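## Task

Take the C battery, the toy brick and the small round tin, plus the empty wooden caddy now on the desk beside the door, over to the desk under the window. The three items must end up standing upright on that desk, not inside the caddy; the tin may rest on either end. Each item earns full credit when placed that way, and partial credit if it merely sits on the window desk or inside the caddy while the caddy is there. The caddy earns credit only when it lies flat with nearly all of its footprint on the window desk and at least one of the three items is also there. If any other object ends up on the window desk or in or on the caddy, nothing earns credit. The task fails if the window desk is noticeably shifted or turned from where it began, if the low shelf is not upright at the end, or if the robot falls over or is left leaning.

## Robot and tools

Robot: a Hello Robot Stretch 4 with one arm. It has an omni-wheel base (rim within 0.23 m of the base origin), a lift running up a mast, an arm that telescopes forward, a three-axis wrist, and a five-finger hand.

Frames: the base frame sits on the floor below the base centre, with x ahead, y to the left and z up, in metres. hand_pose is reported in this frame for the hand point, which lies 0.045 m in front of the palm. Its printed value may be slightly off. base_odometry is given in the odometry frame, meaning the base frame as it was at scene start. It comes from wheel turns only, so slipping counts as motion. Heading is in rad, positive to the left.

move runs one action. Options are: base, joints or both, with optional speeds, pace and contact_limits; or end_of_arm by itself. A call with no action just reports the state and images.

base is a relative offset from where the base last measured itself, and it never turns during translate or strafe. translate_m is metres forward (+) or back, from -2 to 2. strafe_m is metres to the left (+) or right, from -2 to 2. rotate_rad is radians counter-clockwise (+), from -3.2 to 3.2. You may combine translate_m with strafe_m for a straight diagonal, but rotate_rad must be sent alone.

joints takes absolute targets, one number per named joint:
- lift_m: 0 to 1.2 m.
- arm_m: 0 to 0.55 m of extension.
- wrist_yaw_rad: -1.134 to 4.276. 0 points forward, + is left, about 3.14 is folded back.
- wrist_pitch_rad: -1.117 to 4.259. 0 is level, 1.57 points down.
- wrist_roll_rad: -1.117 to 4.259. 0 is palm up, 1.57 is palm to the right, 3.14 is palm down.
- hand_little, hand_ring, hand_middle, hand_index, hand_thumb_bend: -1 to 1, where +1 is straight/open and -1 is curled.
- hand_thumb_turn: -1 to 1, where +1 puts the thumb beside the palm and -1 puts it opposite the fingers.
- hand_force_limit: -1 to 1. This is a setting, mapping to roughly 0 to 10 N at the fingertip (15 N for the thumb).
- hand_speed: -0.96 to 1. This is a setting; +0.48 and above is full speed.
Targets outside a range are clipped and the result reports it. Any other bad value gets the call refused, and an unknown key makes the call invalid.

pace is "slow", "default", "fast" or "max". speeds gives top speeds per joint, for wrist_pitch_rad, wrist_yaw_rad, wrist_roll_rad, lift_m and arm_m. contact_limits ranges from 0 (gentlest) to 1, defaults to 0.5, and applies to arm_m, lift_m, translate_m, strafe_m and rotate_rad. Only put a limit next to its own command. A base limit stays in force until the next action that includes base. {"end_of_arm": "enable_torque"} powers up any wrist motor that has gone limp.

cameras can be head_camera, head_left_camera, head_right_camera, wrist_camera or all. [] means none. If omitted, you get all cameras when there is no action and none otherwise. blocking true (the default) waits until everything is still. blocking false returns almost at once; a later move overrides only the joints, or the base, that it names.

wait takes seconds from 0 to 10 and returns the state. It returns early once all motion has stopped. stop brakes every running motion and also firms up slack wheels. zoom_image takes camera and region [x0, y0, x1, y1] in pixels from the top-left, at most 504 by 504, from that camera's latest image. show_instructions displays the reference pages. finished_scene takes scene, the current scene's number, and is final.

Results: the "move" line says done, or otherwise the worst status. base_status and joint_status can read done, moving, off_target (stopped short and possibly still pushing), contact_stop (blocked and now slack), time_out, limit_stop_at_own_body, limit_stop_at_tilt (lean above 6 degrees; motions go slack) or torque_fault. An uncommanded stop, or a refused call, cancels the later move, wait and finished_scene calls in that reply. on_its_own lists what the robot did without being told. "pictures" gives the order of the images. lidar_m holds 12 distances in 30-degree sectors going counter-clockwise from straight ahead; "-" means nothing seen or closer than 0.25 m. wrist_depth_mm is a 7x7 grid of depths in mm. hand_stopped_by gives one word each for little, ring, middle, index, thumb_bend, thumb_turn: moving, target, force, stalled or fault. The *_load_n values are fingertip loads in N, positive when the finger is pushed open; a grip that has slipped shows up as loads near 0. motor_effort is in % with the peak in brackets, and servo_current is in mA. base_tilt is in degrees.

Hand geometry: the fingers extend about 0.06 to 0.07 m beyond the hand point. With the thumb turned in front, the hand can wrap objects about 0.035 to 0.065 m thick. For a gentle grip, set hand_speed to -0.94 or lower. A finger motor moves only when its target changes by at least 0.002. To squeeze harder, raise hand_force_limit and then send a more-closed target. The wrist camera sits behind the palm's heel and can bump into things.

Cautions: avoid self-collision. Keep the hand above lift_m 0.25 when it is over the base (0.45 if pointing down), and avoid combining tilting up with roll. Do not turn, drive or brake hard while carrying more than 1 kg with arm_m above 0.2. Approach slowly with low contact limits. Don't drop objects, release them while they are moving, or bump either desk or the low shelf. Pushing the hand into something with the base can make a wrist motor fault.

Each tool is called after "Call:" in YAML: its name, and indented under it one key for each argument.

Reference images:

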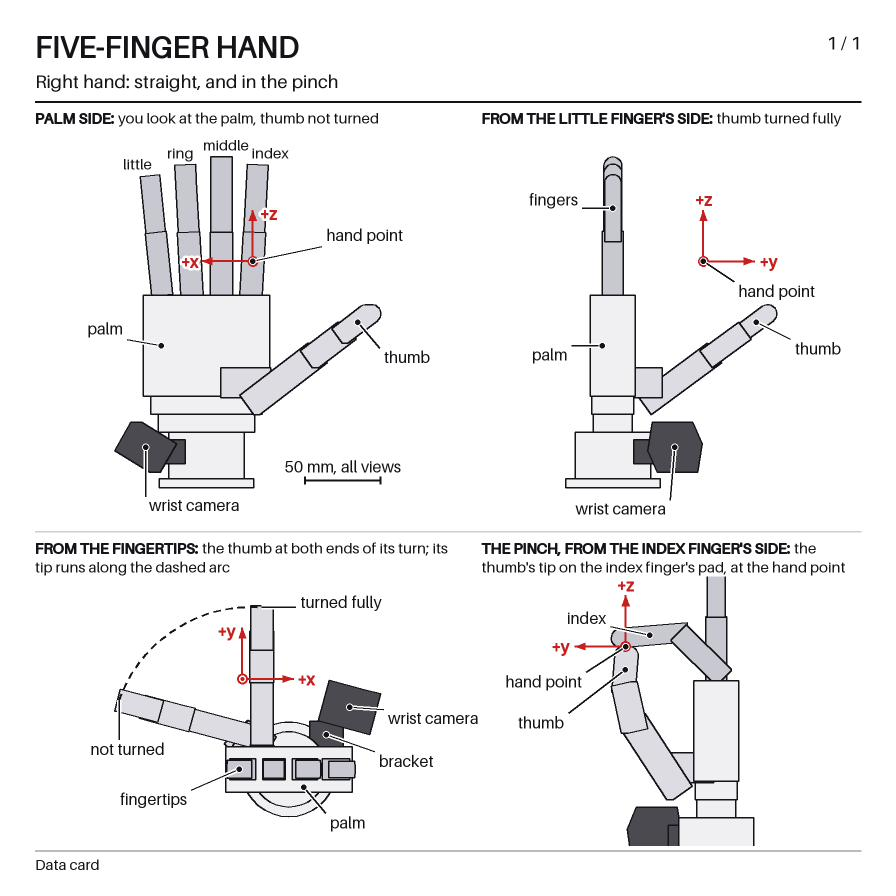

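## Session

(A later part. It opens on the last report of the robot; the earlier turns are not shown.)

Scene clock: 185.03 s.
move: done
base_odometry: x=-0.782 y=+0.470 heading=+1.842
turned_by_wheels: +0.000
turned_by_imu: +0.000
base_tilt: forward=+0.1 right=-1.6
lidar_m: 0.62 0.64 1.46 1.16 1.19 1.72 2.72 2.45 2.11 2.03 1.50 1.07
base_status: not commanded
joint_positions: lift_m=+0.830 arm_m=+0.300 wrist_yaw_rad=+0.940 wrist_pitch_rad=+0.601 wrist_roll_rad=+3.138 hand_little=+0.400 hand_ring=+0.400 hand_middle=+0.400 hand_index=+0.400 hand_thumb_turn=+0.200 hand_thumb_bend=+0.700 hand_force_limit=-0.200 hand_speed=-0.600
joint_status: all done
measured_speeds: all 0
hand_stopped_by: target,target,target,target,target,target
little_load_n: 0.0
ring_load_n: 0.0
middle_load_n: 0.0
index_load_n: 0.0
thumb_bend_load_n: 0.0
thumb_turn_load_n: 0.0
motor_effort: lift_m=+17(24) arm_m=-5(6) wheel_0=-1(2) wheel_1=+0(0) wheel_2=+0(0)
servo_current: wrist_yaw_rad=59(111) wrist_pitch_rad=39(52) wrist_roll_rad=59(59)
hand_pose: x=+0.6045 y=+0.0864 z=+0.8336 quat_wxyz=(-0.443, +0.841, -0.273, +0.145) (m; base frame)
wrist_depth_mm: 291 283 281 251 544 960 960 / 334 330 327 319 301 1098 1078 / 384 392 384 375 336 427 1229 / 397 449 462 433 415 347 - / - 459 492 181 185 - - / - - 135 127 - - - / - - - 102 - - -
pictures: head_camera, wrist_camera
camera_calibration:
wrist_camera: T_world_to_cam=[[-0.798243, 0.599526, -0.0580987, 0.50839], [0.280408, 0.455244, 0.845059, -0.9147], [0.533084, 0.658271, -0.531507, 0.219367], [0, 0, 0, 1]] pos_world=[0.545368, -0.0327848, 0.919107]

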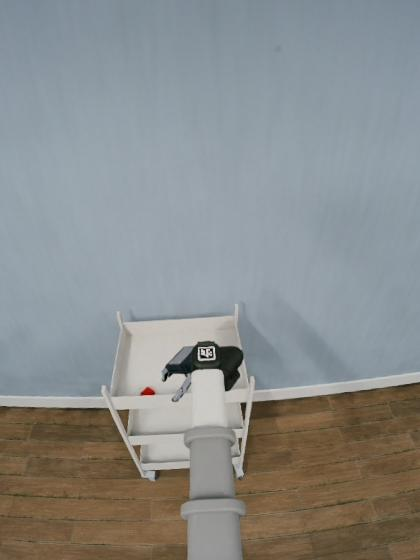

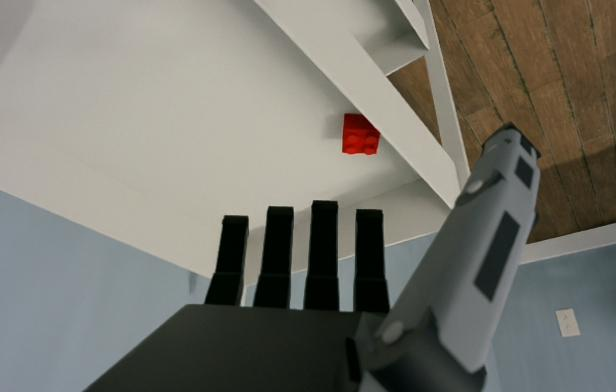

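Call:
move:
  base: {"strafe_m": 0.05}
  joints: {"arm_m": 0.33, "wrist_pitch_rad": 0.5, "lift_m": 0.80}
  speeds: {"arm_m": 0.1}
  cameras: ["head_camera", "wrist_camera"]

Call:
zoom_image:
  camera: "wrist_camera"
  region: [260, 0, 430, 142]

Call:
zoom_image:
  camera: "head_camera"
  region: [100, 320, 220, 440]

Scene clock: 188.53 s.
move: done
base_odometry: x=-0.830 y=+0.457 heading=+1.842
turned_by_wheels: +0.000
turned_by_imu: +0.000
base_tilt: forward=+0.1 right=-1.6
lidar_m: 0.62 0.64 1.45 1.10 1.16 1.60 2.72 2.47 2.15 2.10 1.50 0.64
base_status: done
joint_positions: lift_m=+0.800 arm_m=+0.330 wrist_yaw_rad=+0.939 wrist_pitch_rad=+0.508 wrist_roll_rad=+3.138 hand_little=+0.400 hand_ring=+0.400 hand_middle=+0.400 hand_index=+0.400 hand_thumb_turn=+0.200 hand_thumb_bend=+0.700 hand_force_limit=-0.200 hand_speed=-0.600
joint_status: all done
measured_speeds: all 0
hand_stopped_by: target,target,target,target,target,target
little_load_n: 0.0
ring_load_n: 0.0
middle_load_n: -0.5
index_load_n: 0.0
thumb_bend_load_n: 0.0
thumb_turn_load_n: 0.0
motor_effort: lift_m=+17(18) arm_m=+5(6) wheel_0=+0(8) wheel_1=+0(7) wheel_2=+0(5)
servo_current: wrist_yaw_rad=59(72) wrist_pitch_rad=52(104) wrist_roll_rad=46(59)
hand_pose: x=+0.6435 y=+0.0990 z=+0.8181 quat_wxyz=(-0.481, +0.820, -0.266, +0.158) (m; base frame)
wrist_depth_mm: 272 270 267 263 239 960 1008 / 324 319 315 310 285 334 1138 / 359 389 384 375 351 306 1308 / 359 415 466 413 351 - - / 387 - 190 181 182 - - / 382 - 135 127 - - - / 377 - - 102 - - -
pictures: head_camera, wrist_camera
camera_calibration:
wrist_camera: T_world_to_cam=[[-0.794896, 0.604093, -0.056669, 0.527341], [0.23302, 0.390181, 0.890764, -0.918651], [0.560216, 0.69486, -0.45092, 0.095028], [0, 0, 0, 1]] pos_world=[0.580009, -0.0261538, 0.891035]

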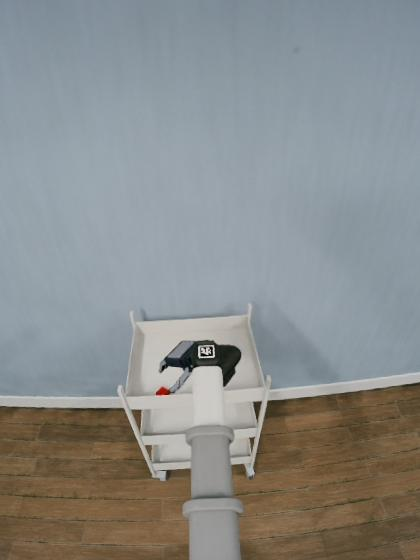

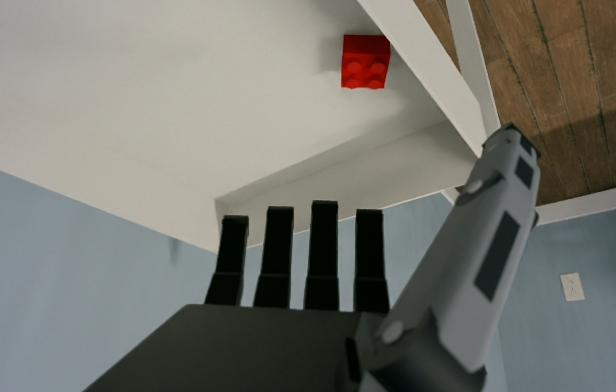

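Scaled by 2.965.

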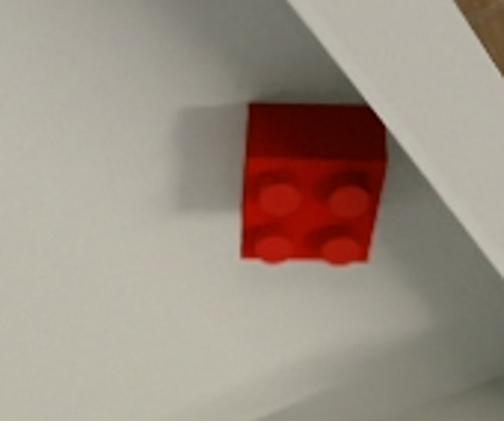

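Scaled by 4.200 from the camera's 420x560 image, which has a finer 1200x1600 frame.

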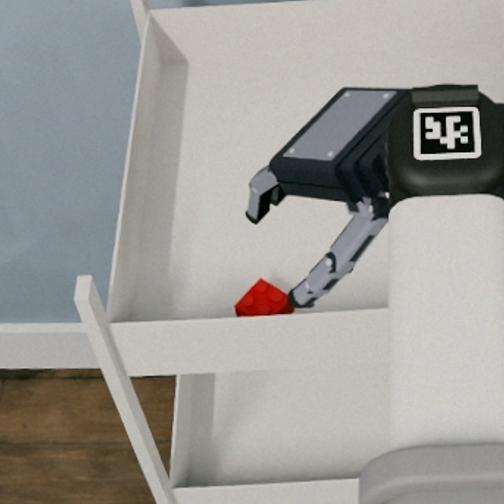

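Call:
move:
  base: {"strafe_m": 0.0618}
  joints: {"arm_m": 0.3667, "hand_thumb_turn": -1, "hand_thumb_bend": 0.65, "hand_ring": 1, "hand_little": 1}
  speeds: {"arm_m": 0.1}
  cameras: ["head_camera", "wrist_camera"]

Call:
zoom_image:
  camera: "head_camera"
  region: [120, 320, 240, 440]

Scene clock: 191.27 s.
move: done
base_odometry: x=-0.889 y=+0.440 heading=+1.842
turned_by_wheels: +0.000
turned_by_imu: +0.000
base_tilt: forward=+0.0 right=-1.6
lidar_m: 0.60 0.64 1.45 1.02 1.09 1.56 2.72 2.51 2.23 2.15 1.49 0.66
base_status: done
joint_positions: lift_m=+0.800 arm_m=+0.367 wrist_yaw_rad=+0.939 wrist_pitch_rad=+0.508 wrist_roll_rad=+3.138 hand_little=+1.000 hand_ring=+1.000 hand_middle=+0.400 hand_index=+0.400 hand_thumb_turn=-1.000 hand_thumb_bend=+0.650 hand_force_limit=-0.200 hand_speed=-0.600
joint_status: all done
measured_speeds: all 0
hand_stopped_by: target,target,target,target,target,target
little_load_n: 0.0
ring_load_n: 0.0
middle_load_n: 0.0
index_load_n: 0.0
thumb_bend_load_n: 0.0
thumb_turn_load_n: 0.0
motor_effort: lift_m=+17(17) arm_m=+5(6) wheel_0=+1(9) wheel_1=+0(8) wheel_2=+0(5)
servo_current: wrist_yaw_rad=46(72) wrist_pitch_rad=59(65) wrist_roll_rad=46(65)
hand_pose: x=+0.6803 y=+0.0990 z=+0.8181 quat_wxyz=(-0.481, +0.820, -0.266, +0.158) (m; base frame)
wrist_depth_mm: 272 270 267 263 260 253 991 / 317 320 315 301 286 258 1098 / 325 373 382 359 - 266 222 / 379 377 415 349 - 1661 208 / 373 - - - - - - / 359 - 125 127 - - - / 351 - - - - - -
pictures: head_camera, wrist_camera
camera_calibration:
wrist_camera: T_world_to_cam=[[-0.794879, 0.604121, -0.0566181, 0.556458], [0.233019, 0.390083, 0.890807, -0.927243], [0.560241, 0.694891, -0.45084, 0.0743815], [0, 0, 0, 1]] pos_world=[0.616709, -0.0261534, 0.891035]

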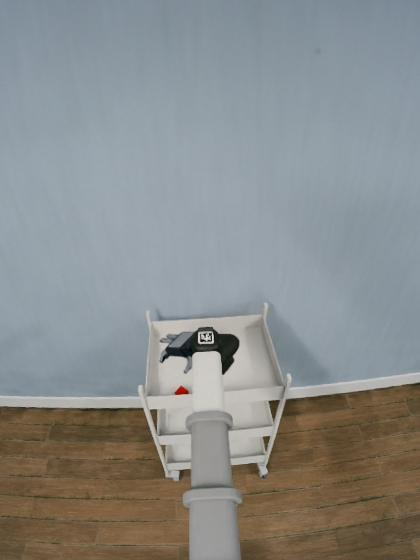

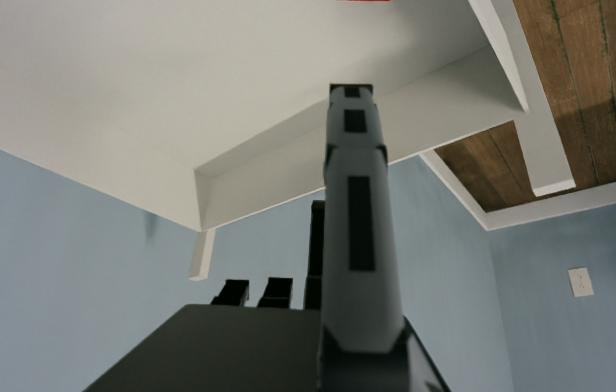

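Scaled by 4.200 from the camera's 420x560 image, which has a finer 1200x1600 frame.

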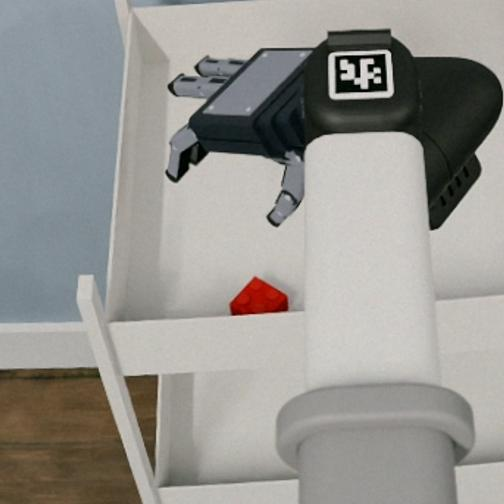

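Call:
move:
  joints: {"lift_m": 0.74}
  speeds: {"lift_m": 0.08}
  contact_limits: {"lift_m": 0.1}
  cameras: ["head_camera", "wrist_camera", "head_left_camera"]

Call:
zoom_image:
  camera: "head_camera"
  region: [120, 320, 240, 440]

Call:
zoom_image:
  camera: "wrist_camera"
  region: [200, 0, 500, 200]

Scene clock: 192.80 s.
move: done
base_odometry: x=-0.889 y=+0.440 heading=+1.842
turned_by_wheels: +0.000
turned_by_imu: +0.000
base_tilt: forward=+0.0 right=-1.6
lidar_m: 0.62 0.63 1.45 1.03 1.11 1.54 2.74 2.52 2.24 2.13 1.49 0.64
base_status: not commanded
joint_positions: lift_m=+0.740 arm_m=+0.367 wrist_yaw_rad=+0.939 wrist_pitch_rad=+0.508 wrist_roll_rad=+3.138 hand_little=+1.000 hand_ring=+1.000 hand_middle=+0.400 hand_index=+0.400 hand_thumb_turn=-1.000 hand_thumb_bend=+0.650 hand_force_limit=-0.200 hand_speed=-0.600
joint_status: all done
measured_speeds: all 0
hand_stopped_by: target,target,target,target,target,target
little_load_n: 0.0
ring_load_n: 0.0
middle_load_n: 0.0
index_load_n: 0.0
thumb_bend_load_n: 0.0
thumb_turn_load_n: 0.0
motor_effort: lift_m=+17(18) arm_m=+5(5) wheel_0=+1(1) wheel_1=+0(0) wheel_2=+0(0)
servo_current: wrist_yaw_rad=59(78) wrist_pitch_rad=59(65) wrist_roll_rad=46(59)
contact_limits: lift_m 0.1
hand_pose: x=+0.6803 y=+0.0990 z=+0.7582 quat_wxyz=(-0.481, +0.820, -0.266, +0.158) (m; base frame)
wrist_depth_mm: 206 199 197 193 179 191 917 / 237 236 232 222 210 215 1025 / 293 287 282 277 - 240 219 / 312 347 357 327 - 229 202 / 355 357 384 310 - - - / 362 - 125 127 - - - / 349 - - - - - -
pictures: head_camera, head_left_camera, wrist_camera
camera_calibration:
wrist_camera: T_world_to_cam=[[-0.794879, 0.604121, -0.0566181, 0.553066], [0.233019, 0.390083, 0.890807, -0.873884], [0.560241, 0.694891, -0.45084, 0.0473762], [0, 0, 0, 1]] pos_world=[0.616709, -0.0261534, 0.831135]

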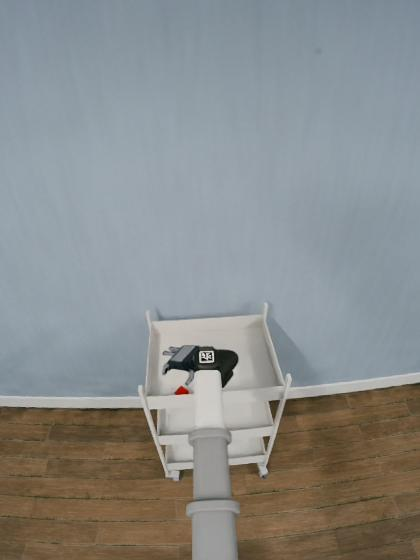

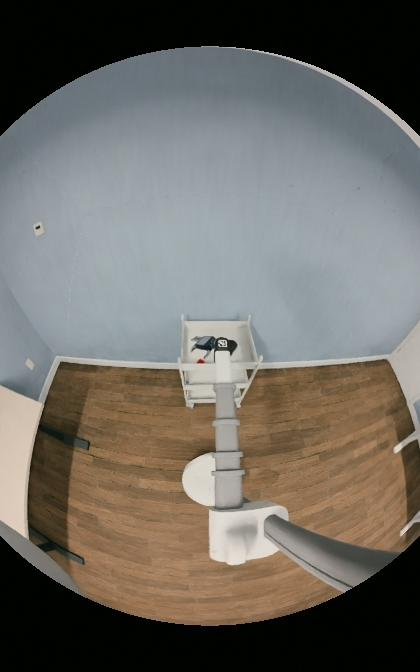

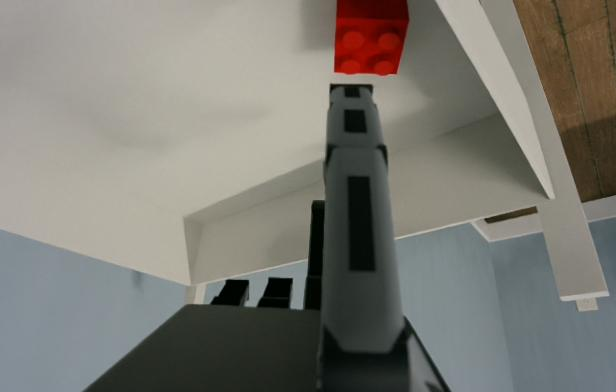

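Scaled by 4.200 from the camera's 420x560 image, which has a finer 1200x1600 frame.

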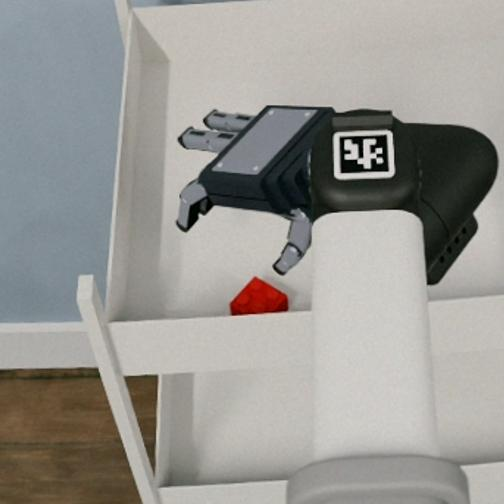

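Scaled by 1.680.

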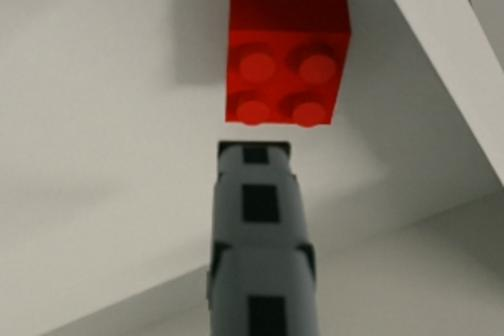

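Call:
move:
  joints: {"arm_m": 0.3616, "lift_m": 0.705}
  speeds: {"lift_m": 0.05, "arm_m": 0.1}
  contact_limits: {"lift_m": 0.05}
  cameras: ["head_camera", "wrist_camera", "head_left_camera"]

Call:
zoom_image:
  camera: "head_camera"
  region: [120, 320, 240, 440]

Call:
zoom_image:
  camera: "wrist_camera"
  region: [200, 0, 500, 200]

Scene clock: 194.80 s.
move: done
base_odometry: x=-0.889 y=+0.440 heading=+1.842
turned_by_wheels: +0.000
turned_by_imu: +0.000
base_tilt: forward=+0.0 right=-1.6
lidar_m: 0.61 0.62 1.47 1.04 1.08 1.53 2.73 2.50 2.26 2.13 1.50 0.66
base_status: not commanded
joint_positions: lift_m=+0.705 arm_m=+0.362 wrist_yaw_rad=+0.939 wrist_pitch_rad=+0.508 wrist_roll_rad=+3.138 hand_little=+1.000 hand_ring=+1.000 hand_middle=+0.400 hand_index=+0.400 hand_thumb_turn=-1.000 hand_thumb_bend=+0.650 hand_force_limit=-0.200 hand_speed=-0.600
joint_status: all done
measured_speeds: all 0
hand_stopped_by: target,target,target,target,target,target
little_load_n: 0.0
ring_load_n: 0.0
middle_load_n: 0.0
index_load_n: 0.0
thumb_bend_load_n: 0.0
thumb_turn_load_n: 0.0
motor_effort: lift_m=+17(18) arm_m=-5(6) wheel_0=+1(1) wheel_1=+0(1) wheel_2=+0(0)
servo_current: wrist_yaw_rad=59(65) wrist_pitch_rad=59(65) wrist_roll_rad=52(59)
contact_limits: lift_m 0.05
hand_pose: x=+0.6753 y=+0.0990 z=+0.7232 quat_wxyz=(-0.481, +0.820, -0.266, +0.158) (m; base frame)
wrist_depth_mm: 163 158 156 154 153 262 878 / 188 187 183 175 154 155 1025 / 232 228 224 221 198 180 1138 / 297 290 285 277 - 225 202 / 306 351 364 310 - 208 189 / 355 351 135 128 - - - / 351 - - - - - -
pictures: head_camera, head_left_camera, wrist_camera
camera_calibration:
wrist_camera: T_world_to_cam=[[-0.794849, 0.604164, -0.0565711, 0.547135], [0.232985, 0.389937, 0.89088, -0.841605], [0.560297, 0.694935, -0.450703, 0.0341995], [0, 0, 0, 1]] pos_world=[0.61181, -0.0261528, 0.796135]

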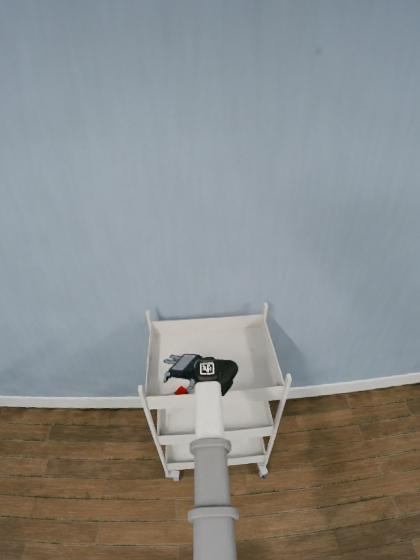

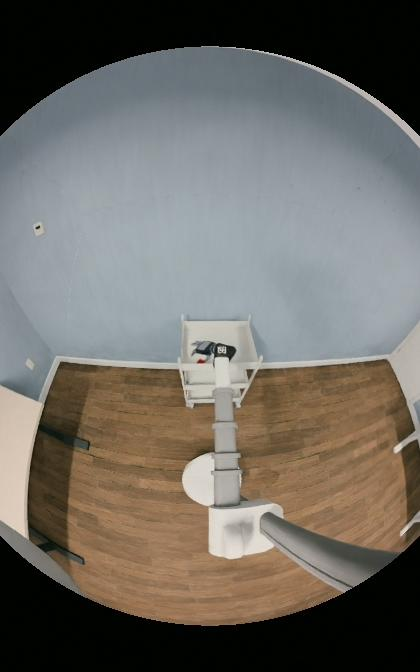

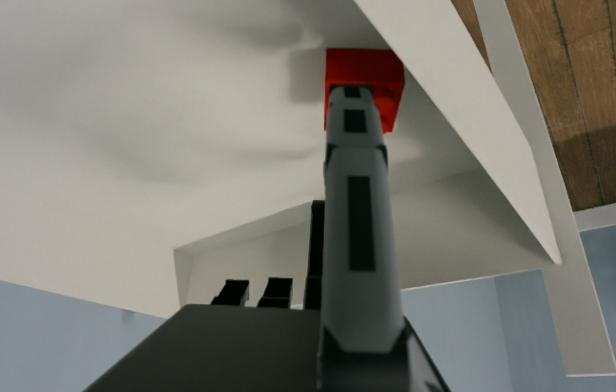

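Scaled by 4.200 from the camera's 420x560 image, which has a finer 1200x1600 frame.

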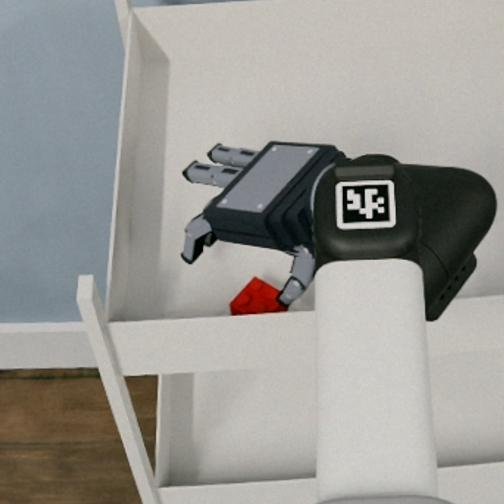

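Scaled by 1.680.

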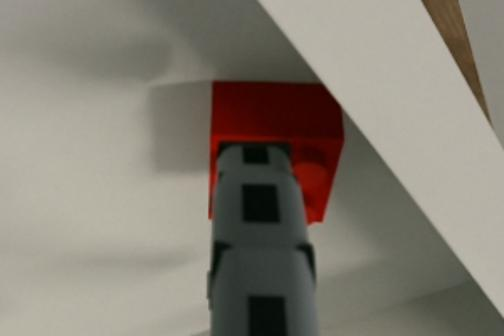

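Call:
move:
  joints: {"arm_m": 0.358, "lift_m": 0.690, "hand_index": 0.25, "hand_middle": 0.25}
  speeds: {"lift_m": 0.03, "arm_m": 0.1}
  contact_limits: {"lift_m": 0.05}
  cameras: ["head_camera", "wrist_camera"]

Call:
zoom_image:
  camera: "wrist_camera"
  region: [200, 50, 500, 250]

Scene clock: 196.63 s.
move: done
base_odometry: x=-0.889 y=+0.440 heading=+1.842
turned_by_wheels: +0.000
turned_by_imu: +0.000
base_tilt: forward=+0.1 right=-1.6
lidar_m: 0.61 0.63 1.46 1.04 1.11 1.56 2.73 2.52 2.23 2.14 1.48 0.66
base_status: not commanded
joint_positions: lift_m=+0.690 arm_m=+0.358 wrist_yaw_rad=+0.939 wrist_pitch_rad=+0.508 wrist_roll_rad=+3.138 hand_little=+1.000 hand_ring=+1.000 hand_middle=+0.250 hand_index=+0.250 hand_thumb_turn=-1.000 hand_thumb_bend=+0.650 hand_force_limit=-0.200 hand_speed=-0.600
joint_status: all done
measured_speeds: all 0
hand_stopped_by: target,target,target,target,target,target
little_load_n: 0.0
ring_load_n: -0.5
middle_load_n: 0.0
index_load_n: 0.0
thumb_bend_load_n: 0.0
thumb_turn_load_n: 0.0
motor_effort: lift_m=+17(18) arm_m=-5(6) wheel_0=+1(1) wheel_1=+0(0) wheel_2=+0(0)
servo_current: wrist_yaw_rad=46(72) wrist_pitch_rad=52(59) wrist_roll_rad=59(59)
contact_limits: lift_m 0.05
hand_pose: x=+0.6717 y=+0.0990 z=+0.7082 quat_wxyz=(-0.481, +0.820, -0.266, +0.158) (m; base frame)
wrist_depth_mm: 145 139 138 141 - 271 866 / 167 165 163 156 - 162 991 / 204 202 200 188 - 140 1160 / 266 259 251 236 - 149 206 / 307 338 342 301 - 205 187 / 314 347 135 127 - 201 181 / 357 - - - - - -
pictures: head_camera, wrist_camera
camera_calibration:
wrist_camera: T_world_to_cam=[[-0.794849, 0.604164, -0.0565711, 0.54342], [0.232985, 0.389937, 0.89088, -0.827314], [0.560297, 0.694935, -0.450703, 0.0294109], [0, 0, 0, 1]] pos_world=[0.60821, -0.0261528, 0.781035]

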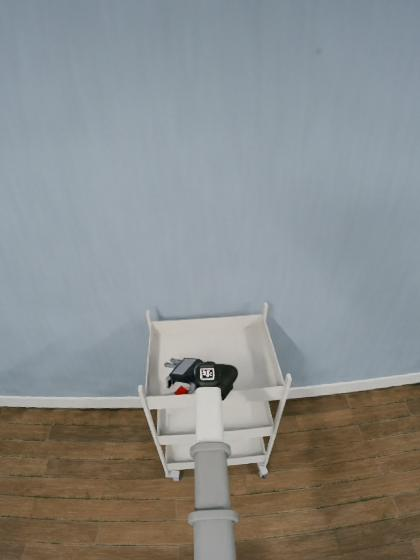

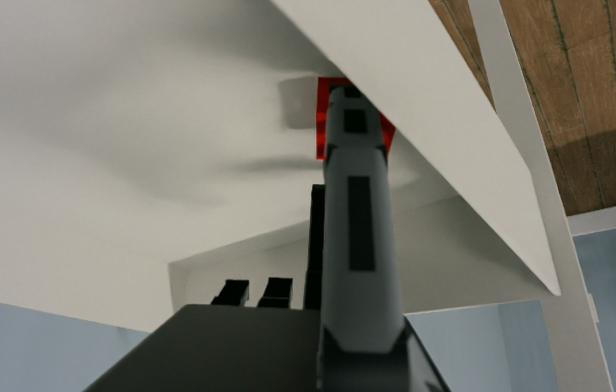

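Scaled by 1.680.

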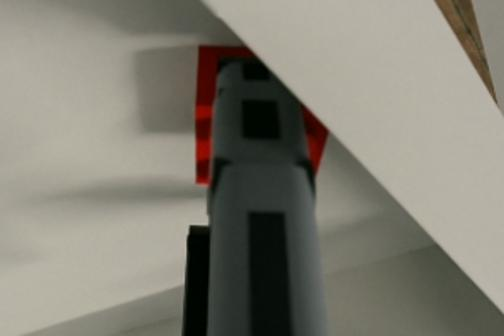

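Call:
move:
  joints: {"lift_m": 0.685, "hand_index": 0.15, "hand_middle": 0.15, "hand_thumb_bend": 0.6}
  speeds: {"lift_m": 0.03}
  contact_limits: {"lift_m": 0.05}
  cameras: ["wrist_camera"]

Call:
zoom_image:
  camera: "wrist_camera"
  region: [200, 50, 500, 250]

Scene clock: 197.40 s.
move: done
base_odometry: x=-0.889 y=+0.440 heading=+1.842
turned_by_wheels: +0.000
turned_by_imu: +0.000
base_tilt: forward=+0.0 right=-1.6
lidar_m: 0.60 0.63 1.45 1.04 1.08 1.56 2.73 2.50 2.22 2.13 1.49 0.65
base_status: not commanded
joint_positions: lift_m=+0.685 arm_m=+0.358 wrist_yaw_rad=+0.939 wrist_pitch_rad=+0.508 wrist_roll_rad=+3.138 hand_little=+1.000 hand_ring=+1.000 hand_middle=+0.150 hand_index=+0.150 hand_thumb_turn=-1.000 hand_thumb_bend=+0.600 hand_force_limit=-0.200 hand_speed=-0.600
joint_status: all done
measured_speeds: all 0
hand_stopped_by: target,target,target,target,target,target
little_load_n: 0.0
ring_load_n: 0.0
middle_load_n: 0.0
index_load_n: 0.0
thumb_bend_load_n: 0.0
thumb_turn_load_n: 0.0
motor_effort: lift_m=+17(17) arm_m=-5(5) wheel_0=+0(1) wheel_1=+0(1) wheel_2=+0(0)
servo_current: wrist_yaw_rad=65(72) wrist_pitch_rad=59(59) wrist_roll_rad=46(59)
contact_limits: lift_m 0.05
hand_pose: x=+0.6717 y=+0.0990 z=+0.7032 quat_wxyz=(-0.481, +0.820, -0.266, +0.158) (m; base frame)
wrist_depth_mm: 135 133 136 - - 271 854 / 160 158 156 154 - 234 991 / 196 195 190 180 - 140 1138 / 253 248 241 227 - 141 206 / 306 338 329 298 - 203 185 / 306 342 135 127 - 196 182 / 359 - - - - - -
pictures: wrist_camera
camera_calibration:
wrist_camera: T_world_to_cam=[[-0.794849, 0.604164, -0.0565711, 0.543137], [0.232985, 0.389937, 0.89088, -0.822859], [0.560297, 0.694935, -0.450703, 0.0271574], [0, 0, 0, 1]] pos_world=[0.60821, -0.0261528, 0.776035]

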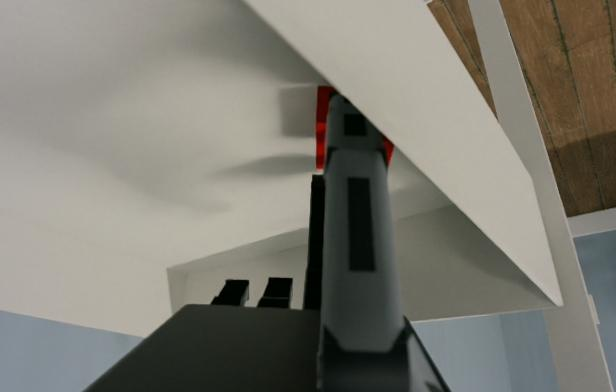

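Scaled by 1.680.

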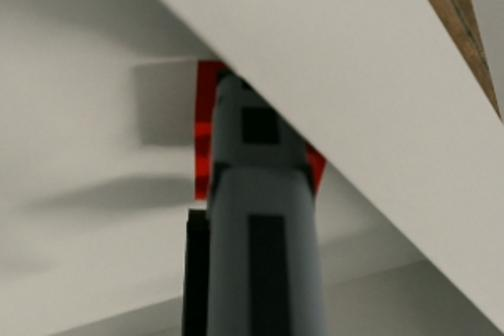

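Call:
move:
  joints: {"hand_index": 0.0, "hand_middle": 0.0, "hand_thumb_bend": 0.42, "hand_speed": -0.9, "hand_force_limit": -0.8}
  cameras: ["wrist_camera"]

Call:
zoom_image:
  camera: "wrist_camera"
  region: [200, 50, 500, 250]

Scene clock: 198.67 s.
move: off_target
base_odometry: x=-0.889 y=+0.440 heading=+1.842
turned_by_wheels: +0.000
turned_by_imu: +0.000
base_tilt: forward=+0.0 right=-1.6
lidar_m: 0.62 0.63 1.44 1.04 1.09 1.55 2.72 2.50 2.25 2.15 1.49 0.66
base_status: not commanded
joint_positions: lift_m=+0.685 arm_m=+0.358 wrist_yaw_rad=+0.939 wrist_pitch_rad=+0.508 wrist_roll_rad=+3.138 hand_little=+1.000 hand_ring=+1.000 hand_middle=+0.002 hand_index=+0.000 hand_thumb_turn=-1.000 hand_thumb_bend=+0.525 hand_force_limit=-0.800 hand_speed=-0.900
joint_status: hand_thumb_bend off_target (ended at +0.525, target +0.420); the others done
measured_speeds: all 0
hand_stopped_by: target,target,force,target,force,target
little_load_n: -0.5
ring_load_n: 0.0
middle_load_n: 1.5
index_load_n: 0.0
thumb_bend_load_n: 1.5
thumb_turn_load_n: 0.5
motor_effort: lift_m=+17(17) arm_m=-5(5) wheel_0=+1(1) wheel_1=+0(1) wheel_2=+0(0)
servo_current: wrist_yaw_rad=46(78) wrist_pitch_rad=52(59) wrist_roll_rad=52(59)
contact_limits: lift_m 0.05
hand_pose: x=+0.6717 y=+0.0990 z=+0.7032 quat_wxyz=(-0.481, +0.820, -0.266, +0.158) (m; base frame)
wrist_depth_mm: 135 133 136 - - 271 866 / 160 158 156 154 - 235 991 / 197 195 191 180 - 140 1138 / 254 248 242 226 - 148 206 / 306 336 330 283 - 203 186 / 306 343 135 128 - 197 183 / 355 - - - - - -
pictures: wrist_camera
camera_calibration:
wrist_camera: T_world_to_cam=[[-0.794849, 0.604164, -0.0565711, 0.543137], [0.232985, 0.389937, 0.89088, -0.822859], [0.560297, 0.694935, -0.450703, 0.0271574], [0, 0, 0, 1]] pos_world=[0.60821, -0.0261528, 0.776035]

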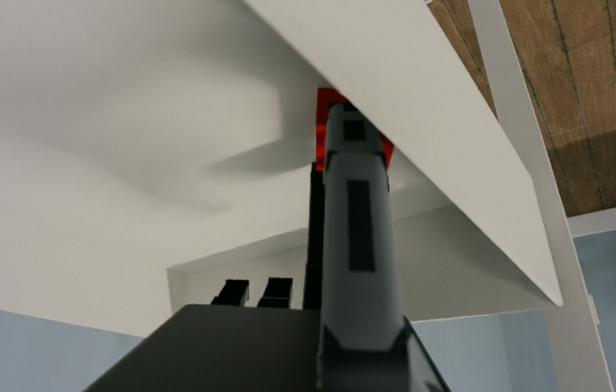

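Scaled by 1.680.

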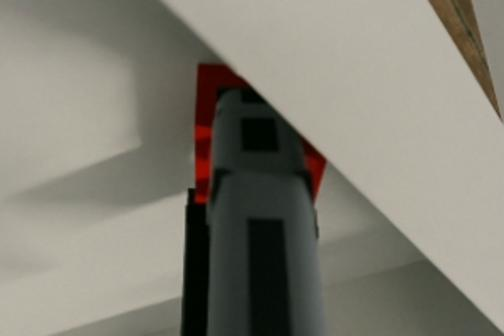

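Call:
move:
  joints: {"hand_index": -0.2, "hand_middle": -0.2, "hand_thumb_bend": 0.3, "hand_speed": -0.9, "hand_force_limit": -0.5}
  cameras: ["wrist_camera", "head_camera"]

Call:
zoom_image:
  camera: "wrist_camera"
  region: [200, 50, 500, 250]

Scene clock: 199.80 s.
move: off_target
base_odometry: x=-0.889 y=+0.440 heading=+1.842
turned_by_wheels: +0.000
turned_by_imu: +0.000
base_tilt: forward=+0.0 right=-1.6
lidar_m: 0.60 0.63 1.45 1.03 1.07 1.54 2.73 2.50 2.25 2.13 1.48 0.66
base_status: not commanded
joint_positions: lift_m=+0.685 arm_m=+0.358 wrist_yaw_rad=+0.939 wrist_pitch_rad=+0.508 wrist_roll_rad=+3.138 hand_little=+1.000 hand_ring=+1.000 hand_middle=-0.005 hand_index=-0.064 hand_thumb_turn=-1.000 hand_thumb_bend=+0.523 hand_force_limit=-0.500 hand_speed=-0.900
joint_status: hand_middle off_target (ended at -0.005, target -0.200); hand_index off_target (ended at -0.064, target -0.200); hand_thumb_bend off_target (ended at +0.523, target +0.300); the others done
measured_speeds: all 0
hand_stopped_by: target,target,force,force,force,target
little_load_n: 0.0
ring_load_n: -0.5
middle_load_n: 3.5
index_load_n: 2.5
thumb_bend_load_n: 5.5
thumb_turn_load_n: 0.0
motor_effort: lift_m=+17(17) arm_m=-5(5) wheel_0=+1(2) wheel_1=+0(0) wheel_2=+0(0)
servo_current: wrist_yaw_rad=52(52) wrist_pitch_rad=52(59) wrist_roll_rad=52(59)
contact_limits: lift_m 0.05
hand_pose: x=+0.6717 y=+0.0990 z=+0.7032 quat_wxyz=(-0.481, +0.820, -0.266, +0.158) (m; base frame)
wrist_depth_mm: 135 134 136 - - 270 866 / 160 158 156 153 - 234 1008 / 197 195 191 180 - 140 1160 / 254 247 241 227 - 141 206 / 307 338 330 285 - 200 185 / 307 342 135 128 - 196 - / 355 - - - - - -
pictures: head_camera, wrist_camera
camera_calibration:
wrist_camera: T_world_to_cam=[[-0.794849, 0.604164, -0.0565711, 0.543137], [0.232985, 0.389937, 0.89088, -0.822859], [0.560297, 0.694935, -0.450703, 0.0271574], [0, 0, 0, 1]] pos_world=[0.60821, -0.0261528, 0.776035]

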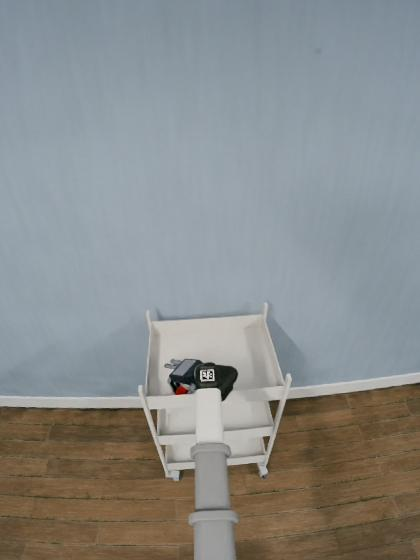

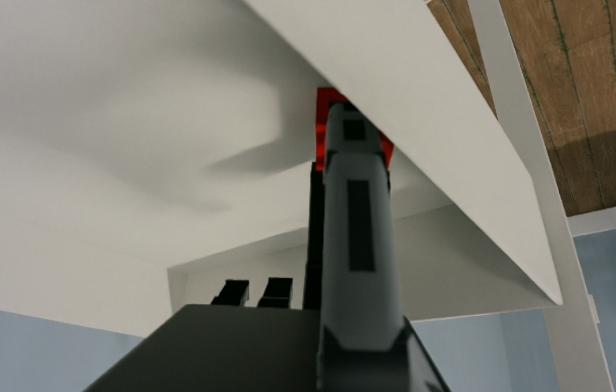

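Scaled by 1.680.

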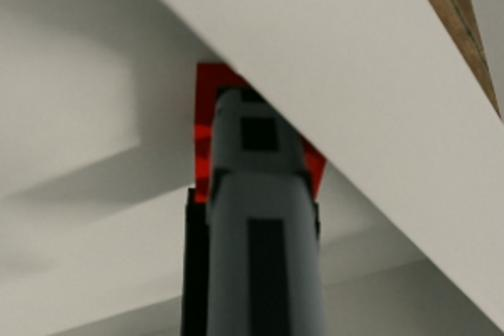

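Call:
move:
  joints: {"lift_m": 0.71}
  speeds: {"lift_m": 0.05}
  cameras: ["wrist_camera"]

Call:
move:
  joints: {"lift_m": 0.85}
  speeds: {"lift_m": 0.1}
  cameras: ["wrist_camera", "head_camera"]

Call:
zoom_image:
  camera: "wrist_camera"
  region: [260, 50, 440, 200]

Scene clock: 201.00 s.
move: done
base_odometry: x=-0.889 y=+0.440 heading=+1.842
turned_by_wheels: +0.000
turned_by_imu: +0.000
base_tilt: forward=+0.1 right=-1.6
lidar_m: 0.61 0.63 1.44 1.03 1.10 1.57 2.70 2.52 2.24 2.11 1.51 0.65
base_status: not commanded
joint_positions: lift_m=+0.710 arm_m=+0.358 wrist_yaw_rad=+0.939 wrist_pitch_rad=+0.508 wrist_roll_rad=+3.138 hand_little=+1.000 hand_ring=+1.000 hand_middle=-0.005 hand_index=-0.064 hand_thumb_turn=-1.000 hand_thumb_bend=+0.523 hand_force_limit=-0.500 hand_speed=-0.900
joint_status: all done
measured_speeds: all 0
hand_stopped_by: target,target,force,force,force,target
little_load_n: 0.0
ring_load_n: -0.5
middle_load_n: 3.5
index_load_n: 1.5
thumb_bend_load_n: 5.0
thumb_turn_load_n: 0.0
motor_effort: lift_m=+25(26) arm_m=-5(5) wheel_0=+1(1) wheel_1=+0(1) wheel_2=+0(0)
servo_current: wrist_yaw_rad=46(78) wrist_pitch_rad=59(65) wrist_roll_rad=52(65)
hand_pose: x=+0.6717 y=+0.0990 z=+0.7275 quat_wxyz=(-0.481, +0.820, -0.266, +0.158) (m; base frame)
wrist_depth_mm: 163 163 160 159 - 267 878 / 194 192 190 182 172 162 1025 / 238 236 230 218 204 163 1182 / 300 301 294 274 - 224 206 / 309 357 366 310 - 208 189 / 362 355 135 128 - - - / 355 - - - - - -
pictures: wrist_camera
camera_calibration:
wrist_camera: T_world_to_cam=[[-0.794849, 0.604164, -0.0565711, 0.544517], [0.232985, 0.389937, 0.89088, -0.844597], [0.560297, 0.694935, -0.450703, 0.0381546], [0, 0, 0, 1]] pos_world=[0.60821, -0.0261528, 0.800435]

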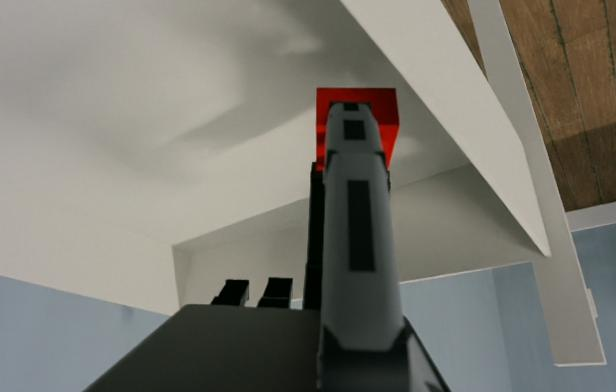

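Scene clock: 203.03 s.
move: done
base_odometry: x=-0.889 y=+0.440 heading=+1.842
turned_by_wheels: +0.000
turned_by_imu: +0.000
base_tilt: forward=+0.1 right=-1.6
lidar_m: 0.61 0.64 1.47 1.03 1.09 1.54 2.73 2.52 2.22 2.14 1.50 0.66
base_status: not commanded
joint_positions: lift_m=+0.850 arm_m=+0.358 wrist_yaw_rad=+0.939 wrist_pitch_rad=+0.508 wrist_roll_rad=+3.138 hand_little=+1.000 hand_ring=+1.000 hand_middle=-0.005 hand_index=-0.064 hand_thumb_turn=-1.000 hand_thumb_bend=+0.523 hand_force_limit=-0.500 hand_speed=-0.900
joint_status: all done
measured_speeds: all 0
hand_stopped_by: target,target,force,force,force,target
little_load_n: 0.0
ring_load_n: 0.0
middle_load_n: 4.0
index_load_n: 1.5
thumb_bend_load_n: 5.5
thumb_turn_load_n: 0.5
motor_effort: lift_m=+25(28) arm_m=-5(5) wheel_0=+1(1) wheel_1=+0(0) wheel_2=+0(0)
servo_current: wrist_yaw_rad=65(78) wrist_pitch_rad=59(65) wrist_roll_rad=46(59)
hand_pose: x=+0.6717 y=+0.0990 z=+0.8675 quat_wxyz=(-0.481, +0.820, -0.266, +0.158) (m; base frame)
wrist_depth_mm: 330 327 324 320 309 278 1078 / 345 382 384 368 303 267 1205 / 384 399 442 373 - 1464 1464 / 384 - 442 - - 1756 1661 / 377 - - 167 - - - / 366 - 125 128 - - - / 355 - - - - - -
pictures: head_camera, wrist_camera
camera_calibration:
wrist_camera: T_world_to_cam=[[-0.794849, 0.604164, -0.0565711, 0.552437], [0.232985, 0.389937, 0.89088, -0.96932], [0.560297, 0.694935, -0.450703, 0.101253], [0, 0, 0, 1]] pos_world=[0.60821, -0.0261528, 0.940435]

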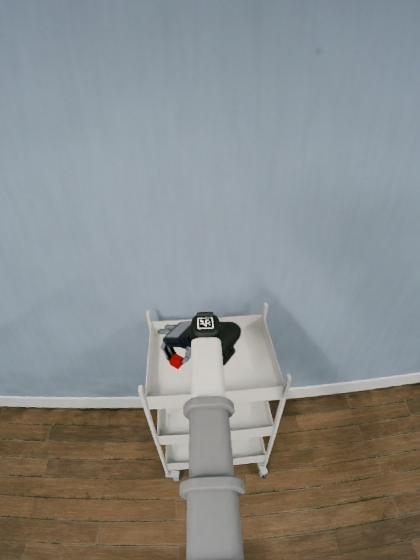

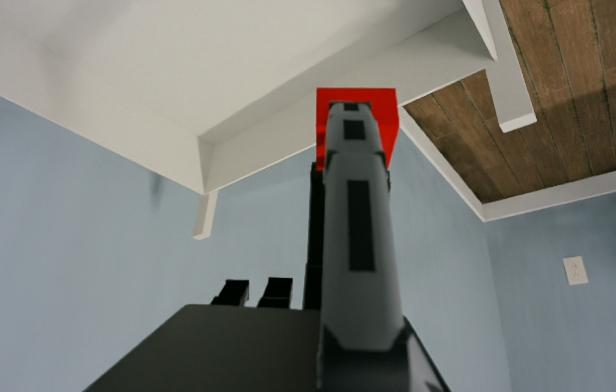

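Scaled by 2.800.

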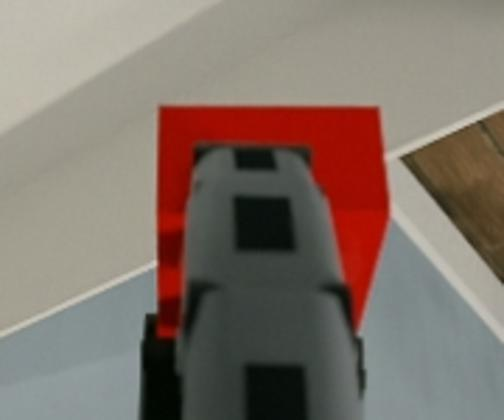

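Call:
move:
  joints: {"lift_m": 0.9, "arm_m": 0.05}
  speeds: {"lift_m": 0.15, "arm_m": 0.15}
  cameras: []

Call:
move:
  base: {"translate_m": -0.83}
  joints: {"wrist_yaw_rad": 0.0}
  speeds: {"wrist_yaw_rad": 0.5}
  cameras: []

Call:
move:
  base: {"rotate_rad": 1.587}
  cameras: ["head_camera", "wrist_camera"]

Scene clock: 206.40 s.
move: done
base_odometry: x=-0.889 y=+0.440 heading=+1.842
turned_by_wheels: +0.000
turned_by_imu: +0.000
base_tilt: forward=+0.0 right=-1.6
lidar_m: 0.62 0.64 1.45 1.03 1.07 1.54 2.73 2.51 2.22 2.13 1.48 0.64
base_status: not commanded
joint_positions: lift_m=+0.900 arm_m=+0.050 wrist_yaw_rad=+0.939 wrist_pitch_rad=+0.508 wrist_roll_rad=+3.138 hand_little=+1.000 hand_ring=+1.000 hand_middle=-0.005 hand_index=-0.064 hand_thumb_turn=-1.000 hand_thumb_bend=+0.523 hand_force_limit=-0.500 hand_speed=-0.900
joint_status: all done
measured_speeds: all 0
hand_stopped_by: target,target,force,force,force,target
little_load_n: 0.0
ring_load_n: 0.0
middle_load_n: 3.5
index_load_n: 1.5
thumb_bend_load_n: 5.5
thumb_turn_load_n: 0.0
motor_effort: lift_m=+25(27) arm_m=-5(7) wheel_0=+1(1) wheel_1=+0(1) wheel_2=+0(0)
servo_current: wrist_yaw_rad=59(72) wrist_pitch_rad=52(59) wrist_roll_rad=52(59)
hand_pose: x=+0.3637 y=+0.0990 z=+0.9175 quat_wxyz=(-0.481, +0.820, -0.266, +0.158) (m; base frame)
wrist_depth_mm: 343 661 668 1138 1160 1098 1098 / 466 410 455 1308 1229 1308 1255 / 569 544 452 - - 1537 1537 / 603 627 - - - 1863 - / - - - 167 - - - / - - 125 127 - - - / - - - - - - -
pictures: none
No camera images: "cameras" was empty.

Scene clock: 210.67 s.
move: done
base_odometry: x=-0.667 y=-0.359 heading=+1.842
turned_by_wheels: +0.000
turned_by_imu: +0.001
base_tilt: forward=+0.1 right=-1.6
lidar_m: 1.43 1.51 1.08 1.04 1.08 1.72 1.67 1.76 2.12 2.12 2.21 1.94
base_status: done
joint_positions: lift_m=+0.900 arm_m=+0.050 wrist_yaw_rad=+0.004 wrist_pitch_rad=+0.508 wrist_roll_rad=+3.138 hand_little=+1.000 hand_ring=+1.000 hand_middle=-0.005 hand_index=-0.064 hand_thumb_turn=-1.000 hand_thumb_bend=+0.523 hand_force_limit=-0.500 hand_speed=-0.900
joint_status: all done
measured_speeds: all 0
hand_stopped_by: target,target,force,force,force,target
little_load_n: 0.0
ring_load_n: 0.0
middle_load_n: 3.5
index_load_n: 1.5
thumb_bend_load_n: 5.5
thumb_turn_load_n: 0.0
motor_effort: lift_m=+25(25) arm_m=-5(5) wheel_0=-1(7) wheel_1=-1(6) wheel_2=-2(13)
servo_current: wrist_yaw_rad=39(104) wrist_pitch_rad=59(65) wrist_roll_rad=39(65)
hand_pose: x=+0.3853 y=-0.0562 z=+0.9175 quat_wxyz=(-0.358, +0.612, -0.608, +0.358) (m; base frame)
wrist_depth_mm: 1229 1182 1160 1118 1138 1118 1098 / 1397 1366 1397 1308 1255 1308 1281 / 1708 1708 1661 1499 - 1499 1537 / - - - 173 - - - / - - - 168 - - - / - - 125 128 - - - / - - - - - - -
pictures: none
No camera images: "cameras" was empty.

Scene clock: 212.80 s.
move: done
base_odometry: x=-0.667 y=-0.359 heading=-2.854
turned_by_wheels: +1.587
turned_by_imu: +1.552
base_tilt: forward=+0.1 right=-1.6
lidar_m: 1.04 1.09 1.71 1.62 1.77 2.14 2.21 2.25 1.93 1.44 1.50 1.08
base_status: done
joint_positions: lift_m=+0.900 arm_m=+0.050 wrist_yaw_rad=+0.003 wrist_pitch_rad=+0.508 wrist_roll_rad=+3.138 hand_little=+1.000 hand_ring=+1.000 hand_middle=-0.005 hand_index=-0.064 hand_thumb_turn=-1.000 hand_thumb_bend=+0.523 hand_force_limit=-0.500 hand_speed=-0.900
joint_status: not commanded
measured_speeds: all 0
hand_stopped_by: target,target,force,force,force,target
little_load_n: 0.0
ring_load_n: 0.0
middle_load_n: 3.5
index_load_n: 1.5
thumb_bend_load_n: 5.5
thumb_turn_load_n: 0.5
motor_effort: lift_m=+25(25) arm_m=-5(5) wheel_0=-1(7) wheel_1=+0(6) wheel_2=+1(16)
servo_current: wrist_yaw_rad=59(72) wrist_pitch_rad=52(65) wrist_roll_rad=59(59)
hand_pose: x=+0.3854 y=-0.0562 z=+0.9176 quat_wxyz=(-0.358, +0.612, -0.608, +0.358) (m; base frame)
wrist_depth_mm: 1205 1160 1160 1138 1138 1098 1118 / 1397 1366 1366 1308 1229 1281 1281 / 1708 1618 1661 1576 - 1537 1499 / - - - - - - - / 946 904 866 169 - - - / 1281 1205 135 137 - - - / - - - - - - -
pictures: head_camera, wrist_camera
camera_calibration:
wrist_camera: T_world_to_cam=[[0.0150716, 0.998285, -0.0565638, 0.1315], [0.451928, 0.0436611, 0.890985, -0.990599], [0.891927, -0.0389913, -0.450495, 0.222838], [0, 0, 0, 1]] pos_world=[0.246943, -0.0793346, 0.990434]

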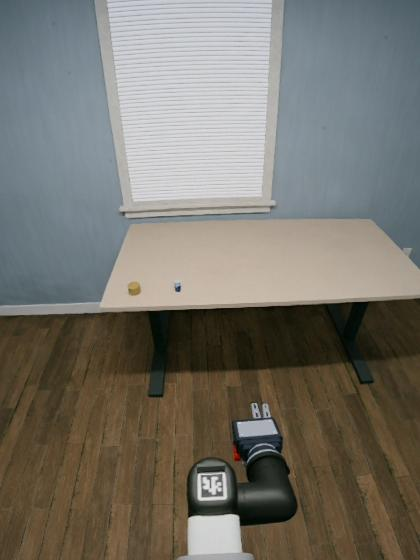

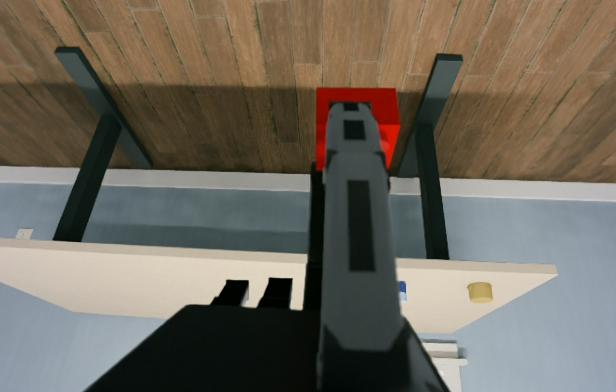

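Call:
move:
  base: {"translate_m": 0.48}
  cameras: ["head_camera"]

Scene clock: 216.13 s.
move: done
base_odometry: x=-1.127 y=-0.495 heading=-2.854
turned_by_wheels: +0.000
turned_by_imu: -0.001
base_tilt: forward=+0.0 right=-1.6
lidar_m: 0.58 0.60 1.92 1.64 1.71 2.10 3.04 2.66 1.51 1.44 0.83 0.61
base_status: done
joint_positions: lift_m=+0.900 arm_m=+0.050 wrist_yaw_rad=+0.003 wrist_pitch_rad=+0.508 wrist_roll_rad=+3.138 hand_little=+1.000 hand_ring=+1.000 hand_middle=-0.005 hand_index=-0.064 hand_thumb_turn=-1.000 hand_thumb_bend=+0.523 hand_force_limit=-0.500 hand_speed=-0.900
joint_status: not commanded
measured_speeds: all 0
hand_stopped_by: target,target,force,force,force,target
little_load_n: 0.0
ring_load_n: 0.0
middle_load_n: 3.5
index_load_n: 1.5
thumb_bend_load_n: 5.0
thumb_turn_load_n: 0.5
motor_effort: lift_m=+25(25) arm_m=-5(5) wheel_0=+1(7) wheel_1=+0(6) wheel_2=+0(12)
servo_current: wrist_yaw_rad=46(72) wrist_pitch_rad=52(65) wrist_roll_rad=46(59)
hand_pose: x=+0.3854 y=-0.0562 z=+0.9176 quat_wxyz=(-0.358, +0.612, -0.608, +0.358) (m; base frame)
wrist_depth_mm: 1138 1182 1160 1118 1138 1078 1118 / 1336 1336 1336 1308 1255 1281 1281 / 473 462 455 433 146 424 424 / 609 597 580 544 - 512 521 / 891 842 788 683 - 715 707 / - 1078 135 137 - - - / - - - - - - -
pictures: head_camera

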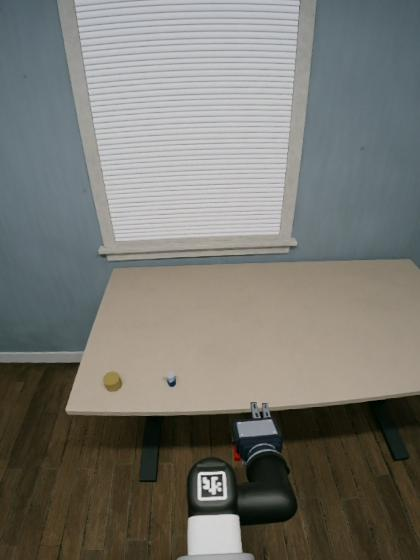

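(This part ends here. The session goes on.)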